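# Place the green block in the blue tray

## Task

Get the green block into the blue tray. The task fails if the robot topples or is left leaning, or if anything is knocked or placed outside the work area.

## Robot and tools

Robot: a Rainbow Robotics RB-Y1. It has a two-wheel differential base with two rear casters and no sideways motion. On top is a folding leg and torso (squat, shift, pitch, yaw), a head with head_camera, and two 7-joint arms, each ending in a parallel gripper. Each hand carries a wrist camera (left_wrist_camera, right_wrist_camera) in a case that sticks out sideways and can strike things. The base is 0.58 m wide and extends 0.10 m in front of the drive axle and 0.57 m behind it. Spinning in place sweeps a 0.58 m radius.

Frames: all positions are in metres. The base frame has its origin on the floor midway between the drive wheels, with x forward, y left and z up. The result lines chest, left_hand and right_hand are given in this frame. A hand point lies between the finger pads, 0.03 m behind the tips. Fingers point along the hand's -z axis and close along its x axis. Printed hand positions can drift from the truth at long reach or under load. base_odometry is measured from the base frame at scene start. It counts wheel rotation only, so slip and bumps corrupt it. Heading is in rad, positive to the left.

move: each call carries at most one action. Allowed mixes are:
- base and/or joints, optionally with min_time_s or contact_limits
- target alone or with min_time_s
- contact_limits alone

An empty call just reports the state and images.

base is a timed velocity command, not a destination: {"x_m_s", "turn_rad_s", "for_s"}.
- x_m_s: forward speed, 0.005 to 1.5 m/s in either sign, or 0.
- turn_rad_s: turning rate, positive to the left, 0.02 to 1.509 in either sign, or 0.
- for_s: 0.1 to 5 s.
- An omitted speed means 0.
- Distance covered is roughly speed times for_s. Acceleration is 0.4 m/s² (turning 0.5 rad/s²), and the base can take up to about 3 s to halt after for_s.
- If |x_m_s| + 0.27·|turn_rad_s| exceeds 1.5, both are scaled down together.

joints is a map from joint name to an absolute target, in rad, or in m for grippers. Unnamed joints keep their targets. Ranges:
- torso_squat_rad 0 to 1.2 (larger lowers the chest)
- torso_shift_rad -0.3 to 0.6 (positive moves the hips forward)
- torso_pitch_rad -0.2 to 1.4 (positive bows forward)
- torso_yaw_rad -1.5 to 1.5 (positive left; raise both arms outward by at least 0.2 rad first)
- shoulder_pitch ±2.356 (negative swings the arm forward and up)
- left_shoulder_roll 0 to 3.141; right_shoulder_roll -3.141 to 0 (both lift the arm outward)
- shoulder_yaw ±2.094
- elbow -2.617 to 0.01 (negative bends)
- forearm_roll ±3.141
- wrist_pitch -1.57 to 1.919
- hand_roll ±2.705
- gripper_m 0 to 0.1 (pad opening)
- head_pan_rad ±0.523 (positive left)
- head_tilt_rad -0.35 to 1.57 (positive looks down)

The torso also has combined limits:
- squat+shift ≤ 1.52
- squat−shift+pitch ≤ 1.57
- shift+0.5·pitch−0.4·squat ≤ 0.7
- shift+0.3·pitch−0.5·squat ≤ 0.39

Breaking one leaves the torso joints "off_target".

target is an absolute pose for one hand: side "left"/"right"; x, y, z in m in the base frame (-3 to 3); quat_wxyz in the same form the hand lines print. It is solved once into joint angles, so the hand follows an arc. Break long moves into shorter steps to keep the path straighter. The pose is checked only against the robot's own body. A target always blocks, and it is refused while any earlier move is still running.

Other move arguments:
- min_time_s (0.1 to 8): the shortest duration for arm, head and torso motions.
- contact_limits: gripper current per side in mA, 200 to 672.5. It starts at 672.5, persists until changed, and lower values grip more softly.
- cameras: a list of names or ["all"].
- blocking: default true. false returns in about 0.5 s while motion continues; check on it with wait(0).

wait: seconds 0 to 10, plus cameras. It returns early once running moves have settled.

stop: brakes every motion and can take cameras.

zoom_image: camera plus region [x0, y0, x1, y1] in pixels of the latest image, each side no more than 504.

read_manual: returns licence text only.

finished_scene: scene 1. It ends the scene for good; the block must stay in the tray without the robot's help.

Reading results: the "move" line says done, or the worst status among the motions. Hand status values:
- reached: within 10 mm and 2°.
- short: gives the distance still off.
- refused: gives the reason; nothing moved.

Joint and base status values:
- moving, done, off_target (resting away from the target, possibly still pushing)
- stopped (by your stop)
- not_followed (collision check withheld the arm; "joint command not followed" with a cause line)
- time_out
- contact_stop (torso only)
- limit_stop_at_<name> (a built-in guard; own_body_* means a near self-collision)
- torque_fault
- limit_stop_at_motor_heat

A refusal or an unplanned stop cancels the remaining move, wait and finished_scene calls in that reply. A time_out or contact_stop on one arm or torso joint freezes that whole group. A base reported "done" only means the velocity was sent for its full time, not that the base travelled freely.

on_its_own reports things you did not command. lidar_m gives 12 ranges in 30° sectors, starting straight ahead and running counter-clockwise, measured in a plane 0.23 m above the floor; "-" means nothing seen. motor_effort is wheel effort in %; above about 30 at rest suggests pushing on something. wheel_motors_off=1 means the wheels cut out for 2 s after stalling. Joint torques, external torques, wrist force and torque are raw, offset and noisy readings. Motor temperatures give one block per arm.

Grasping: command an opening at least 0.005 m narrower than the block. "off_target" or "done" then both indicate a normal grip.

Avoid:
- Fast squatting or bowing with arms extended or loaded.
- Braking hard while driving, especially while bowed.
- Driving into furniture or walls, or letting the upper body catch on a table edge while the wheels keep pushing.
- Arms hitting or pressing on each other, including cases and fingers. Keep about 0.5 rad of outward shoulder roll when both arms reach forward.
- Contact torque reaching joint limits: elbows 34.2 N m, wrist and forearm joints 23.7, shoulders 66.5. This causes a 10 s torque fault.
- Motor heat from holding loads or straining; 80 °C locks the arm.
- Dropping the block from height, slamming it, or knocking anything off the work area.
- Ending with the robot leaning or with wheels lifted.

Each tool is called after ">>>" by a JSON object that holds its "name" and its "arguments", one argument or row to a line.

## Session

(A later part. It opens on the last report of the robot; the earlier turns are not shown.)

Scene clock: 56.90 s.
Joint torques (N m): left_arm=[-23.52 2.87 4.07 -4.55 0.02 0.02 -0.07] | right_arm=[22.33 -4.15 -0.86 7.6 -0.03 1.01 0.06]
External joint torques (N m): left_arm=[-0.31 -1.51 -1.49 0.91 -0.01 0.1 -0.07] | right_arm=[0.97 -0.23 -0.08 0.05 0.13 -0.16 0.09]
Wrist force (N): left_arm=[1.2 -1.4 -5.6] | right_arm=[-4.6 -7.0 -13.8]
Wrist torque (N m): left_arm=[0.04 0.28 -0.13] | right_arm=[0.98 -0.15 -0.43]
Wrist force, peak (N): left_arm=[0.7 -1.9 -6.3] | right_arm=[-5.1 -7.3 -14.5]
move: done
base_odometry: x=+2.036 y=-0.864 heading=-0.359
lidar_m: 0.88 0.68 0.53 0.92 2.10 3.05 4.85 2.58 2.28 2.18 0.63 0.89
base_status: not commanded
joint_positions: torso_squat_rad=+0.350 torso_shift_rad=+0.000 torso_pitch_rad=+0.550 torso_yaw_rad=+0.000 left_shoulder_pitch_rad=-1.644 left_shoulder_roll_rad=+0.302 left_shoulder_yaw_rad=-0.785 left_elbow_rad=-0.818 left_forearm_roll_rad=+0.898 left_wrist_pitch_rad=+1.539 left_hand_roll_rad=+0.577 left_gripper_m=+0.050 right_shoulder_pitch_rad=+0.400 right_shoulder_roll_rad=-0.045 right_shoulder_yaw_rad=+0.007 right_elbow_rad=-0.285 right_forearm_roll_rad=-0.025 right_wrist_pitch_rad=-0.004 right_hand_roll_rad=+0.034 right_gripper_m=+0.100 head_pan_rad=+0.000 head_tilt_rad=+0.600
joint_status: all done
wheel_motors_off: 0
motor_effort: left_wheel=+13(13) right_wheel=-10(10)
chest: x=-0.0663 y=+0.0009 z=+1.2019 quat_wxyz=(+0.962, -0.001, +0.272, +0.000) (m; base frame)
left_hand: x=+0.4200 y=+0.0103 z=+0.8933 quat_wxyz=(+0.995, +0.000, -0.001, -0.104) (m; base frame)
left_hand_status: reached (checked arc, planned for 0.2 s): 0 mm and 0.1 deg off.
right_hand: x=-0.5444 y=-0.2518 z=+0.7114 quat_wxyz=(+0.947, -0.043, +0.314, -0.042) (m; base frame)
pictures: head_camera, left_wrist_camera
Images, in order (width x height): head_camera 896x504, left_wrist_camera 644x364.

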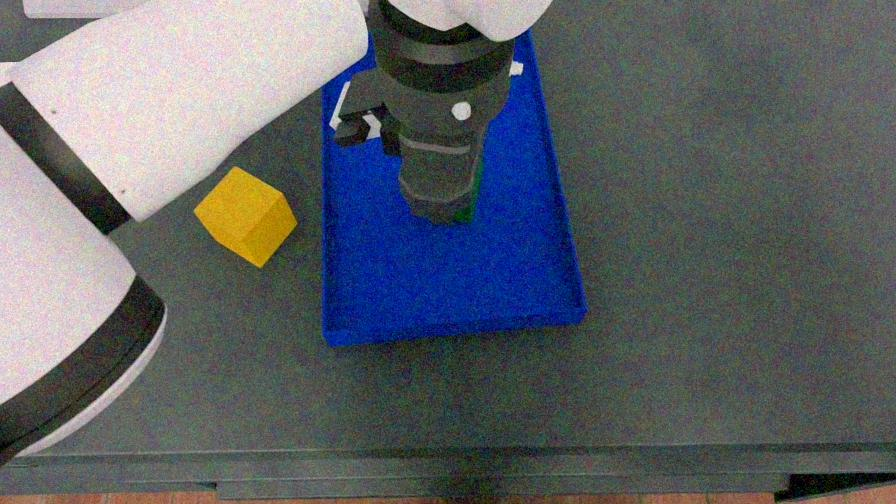

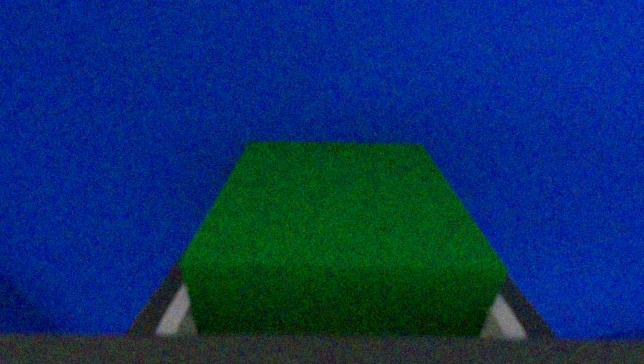

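Release and retreat (upward).

>>> {"name": "move", "arguments": {
  "joints": {"left_gripper_m":0.09}
}}

>>> {"name": "move", "arguments": {
  "target": {"side":"left","x":0.42,"y":0.01,"z":1.0,"quat_wxyz":[0.9945,0,0,-0.1045]},
  "min_time_s": 1,
  "cameras": ["left_wrist_camera"]
}}

Scene clock: 58.60 s.
Joint torques (N m): left_arm=[-23.7 2.86 3.97 -4.71 0.05 0.02 -0.11] | right_arm=[21.64 -4.14 -0.98 7.98 0.06 1.09 -0.02]
External joint torques (N m): left_arm=[-0.49 -1.51 -1.59 0.75 0.02 0.1 -0.11] | right_arm=[0.28 -0.22 -0.2 0.43 0.22 -0.07 0.01]
Wrist force (N): left_arm=[1.2 -1.3 -5.1] | right_arm=[-5.0 -7.1 -14.3]
Wrist torque (N m): left_arm=[0.03 0.27 -0.13] | right_arm=[0.99 -0.21 -0.38]
Wrist force, peak (N): left_arm=[1.3 -1.3 -6.0] | right_arm=[-5.4 -7.0 -14.8]
move: done
base_odometry: x=+2.036 y=-0.864 heading=-0.359
lidar_m: 0.89 0.67 0.53 0.94 2.09 3.05 4.86 2.58 2.27 2.18 0.63 0.90
base_status: not commanded
joint_positions: torso_squat_rad=+0.350 torso_shift_rad=+0.000 torso_pitch_rad=+0.550 torso_yaw_rad=+0.000 left_shoulder_pitch_rad=-1.644 left_shoulder_roll_rad=+0.302 left_shoulder_yaw_rad=-0.785 left_elbow_rad=-0.818 left_forearm_roll_rad=+0.898 left_wrist_pitch_rad=+1.539 left_hand_roll_rad=+0.577 left_gripper_m=+0.090 right_shoulder_pitch_rad=+0.400 right_shoulder_roll_rad=-0.045 right_shoulder_yaw_rad=+0.007 right_elbow_rad=-0.285 right_forearm_roll_rad=-0.025 right_wrist_pitch_rad=-0.004 right_hand_roll_rad=+0.034 right_gripper_m=+0.100 head_pan_rad=+0.000 head_tilt_rad=+0.600
joint_status: all done
wheel_motors_off: 0
motor_effort: left_wheel=+12(13) right_wheel=-10(10)
chest: x=-0.0663 y=+0.0009 z=+1.2019 quat_wxyz=(+0.962, -0.001, +0.272, +0.000) (m; base frame)
left_hand: x=+0.4200 y=+0.0103 z=+0.8933 quat_wxyz=(+0.995, +0.000, -0.001, -0.104) (m; base frame)
right_hand: x=-0.5444 y=-0.2518 z=+0.7114 quat_wxyz=(+0.947, -0.043, +0.314, -0.042) (m; base frame)
pictures: none

Scene clock: 59.93 s.
Joint torques (N m): left_arm=[-23.7 6.37 7.93 -5.02 0.23 0.14 0.03] | right_arm=[22 -4.12 -0.88 7.91 0 1.15 -0.09]
External joint torques (N m): left_arm=[-0.03 0.91 1.1 0.03 0.21 0.2 0.03] | right_arm=[0.65 -0.2 -0.09 0.36 0.17 -0.01 -0.05]
Wrist force (N): left_arm=[1.3 -1.2 -5.1] | right_arm=[-4.6 -7.1 -13.7]
Wrist torque (N m): left_arm=[0.02 0.30 -0.21] | right_arm=[0.95 -0.12 -0.41]
Wrist force, peak (N): left_arm=[1.3 -1.4 -5.6] | right_arm=[-5.5 -7.4 -14.6]
move: done
base_odometry: x=+2.036 y=-0.864 heading=-0.359
lidar_m: 0.88 0.67 0.52 0.93 2.10 3.04 4.86 2.55 2.27 2.18 0.65 0.89
base_status: not commanded
joint_positions: torso_squat_rad=+0.350 torso_shift_rad=+0.000 torso_pitch_rad=+0.550 torso_yaw_rad=+0.000 left_shoulder_pitch_rad=-1.763 left_shoulder_roll_rad=+0.399 left_shoulder_yaw_rad=-0.709 left_elbow_rad=-1.028 left_forearm_roll_rad=+0.984 left_wrist_pitch_rad=+1.800 left_hand_roll_rad=+0.673 left_gripper_m=+0.090 right_shoulder_pitch_rad=+0.400 right_shoulder_roll_rad=-0.045 right_shoulder_yaw_rad=+0.007 right_elbow_rad=-0.285 right_forearm_roll_rad=-0.025 right_wrist_pitch_rad=-0.004 right_hand_roll_rad=+0.034 right_gripper_m=+0.100 head_pan_rad=+0.000 head_tilt_rad=+0.600
joint_status: all done
wheel_motors_off: 0
motor_effort: left_wheel=+12(13) right_wheel=-10(10)
chest: x=-0.0663 y=+0.0009 z=+1.2019 quat_wxyz=(+0.962, -0.001, +0.272, +0.000) (m; base frame)
left_hand: x=+0.4200 y=+0.0099 z=+1.0000 quat_wxyz=(+0.994, +0.000, +0.000, -0.105) (m; base frame)
left_hand_status: reached (checked arc, planned for 1.0 s): 0 mm and 0.1 deg off.
right_hand: x=-0.5444 y=-0.2518 z=+0.7114 quat_wxyz=(+0.947, -0.043, +0.314, -0.042) (m; base frame)
pictures: left_wrist_camera
Images, in order (width x height): left_wrist_camera 644x364.

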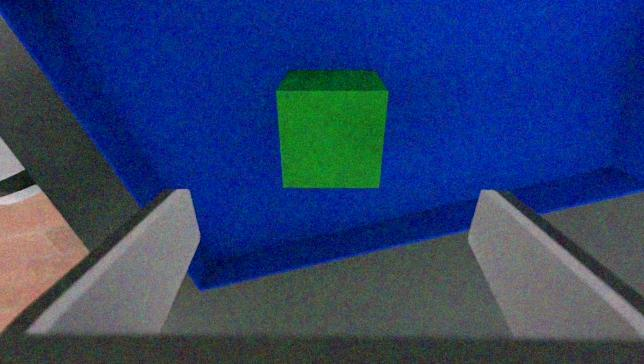

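>>> {"name": "finished_scene", "arguments": {

}}

The scene is finished: the task was done.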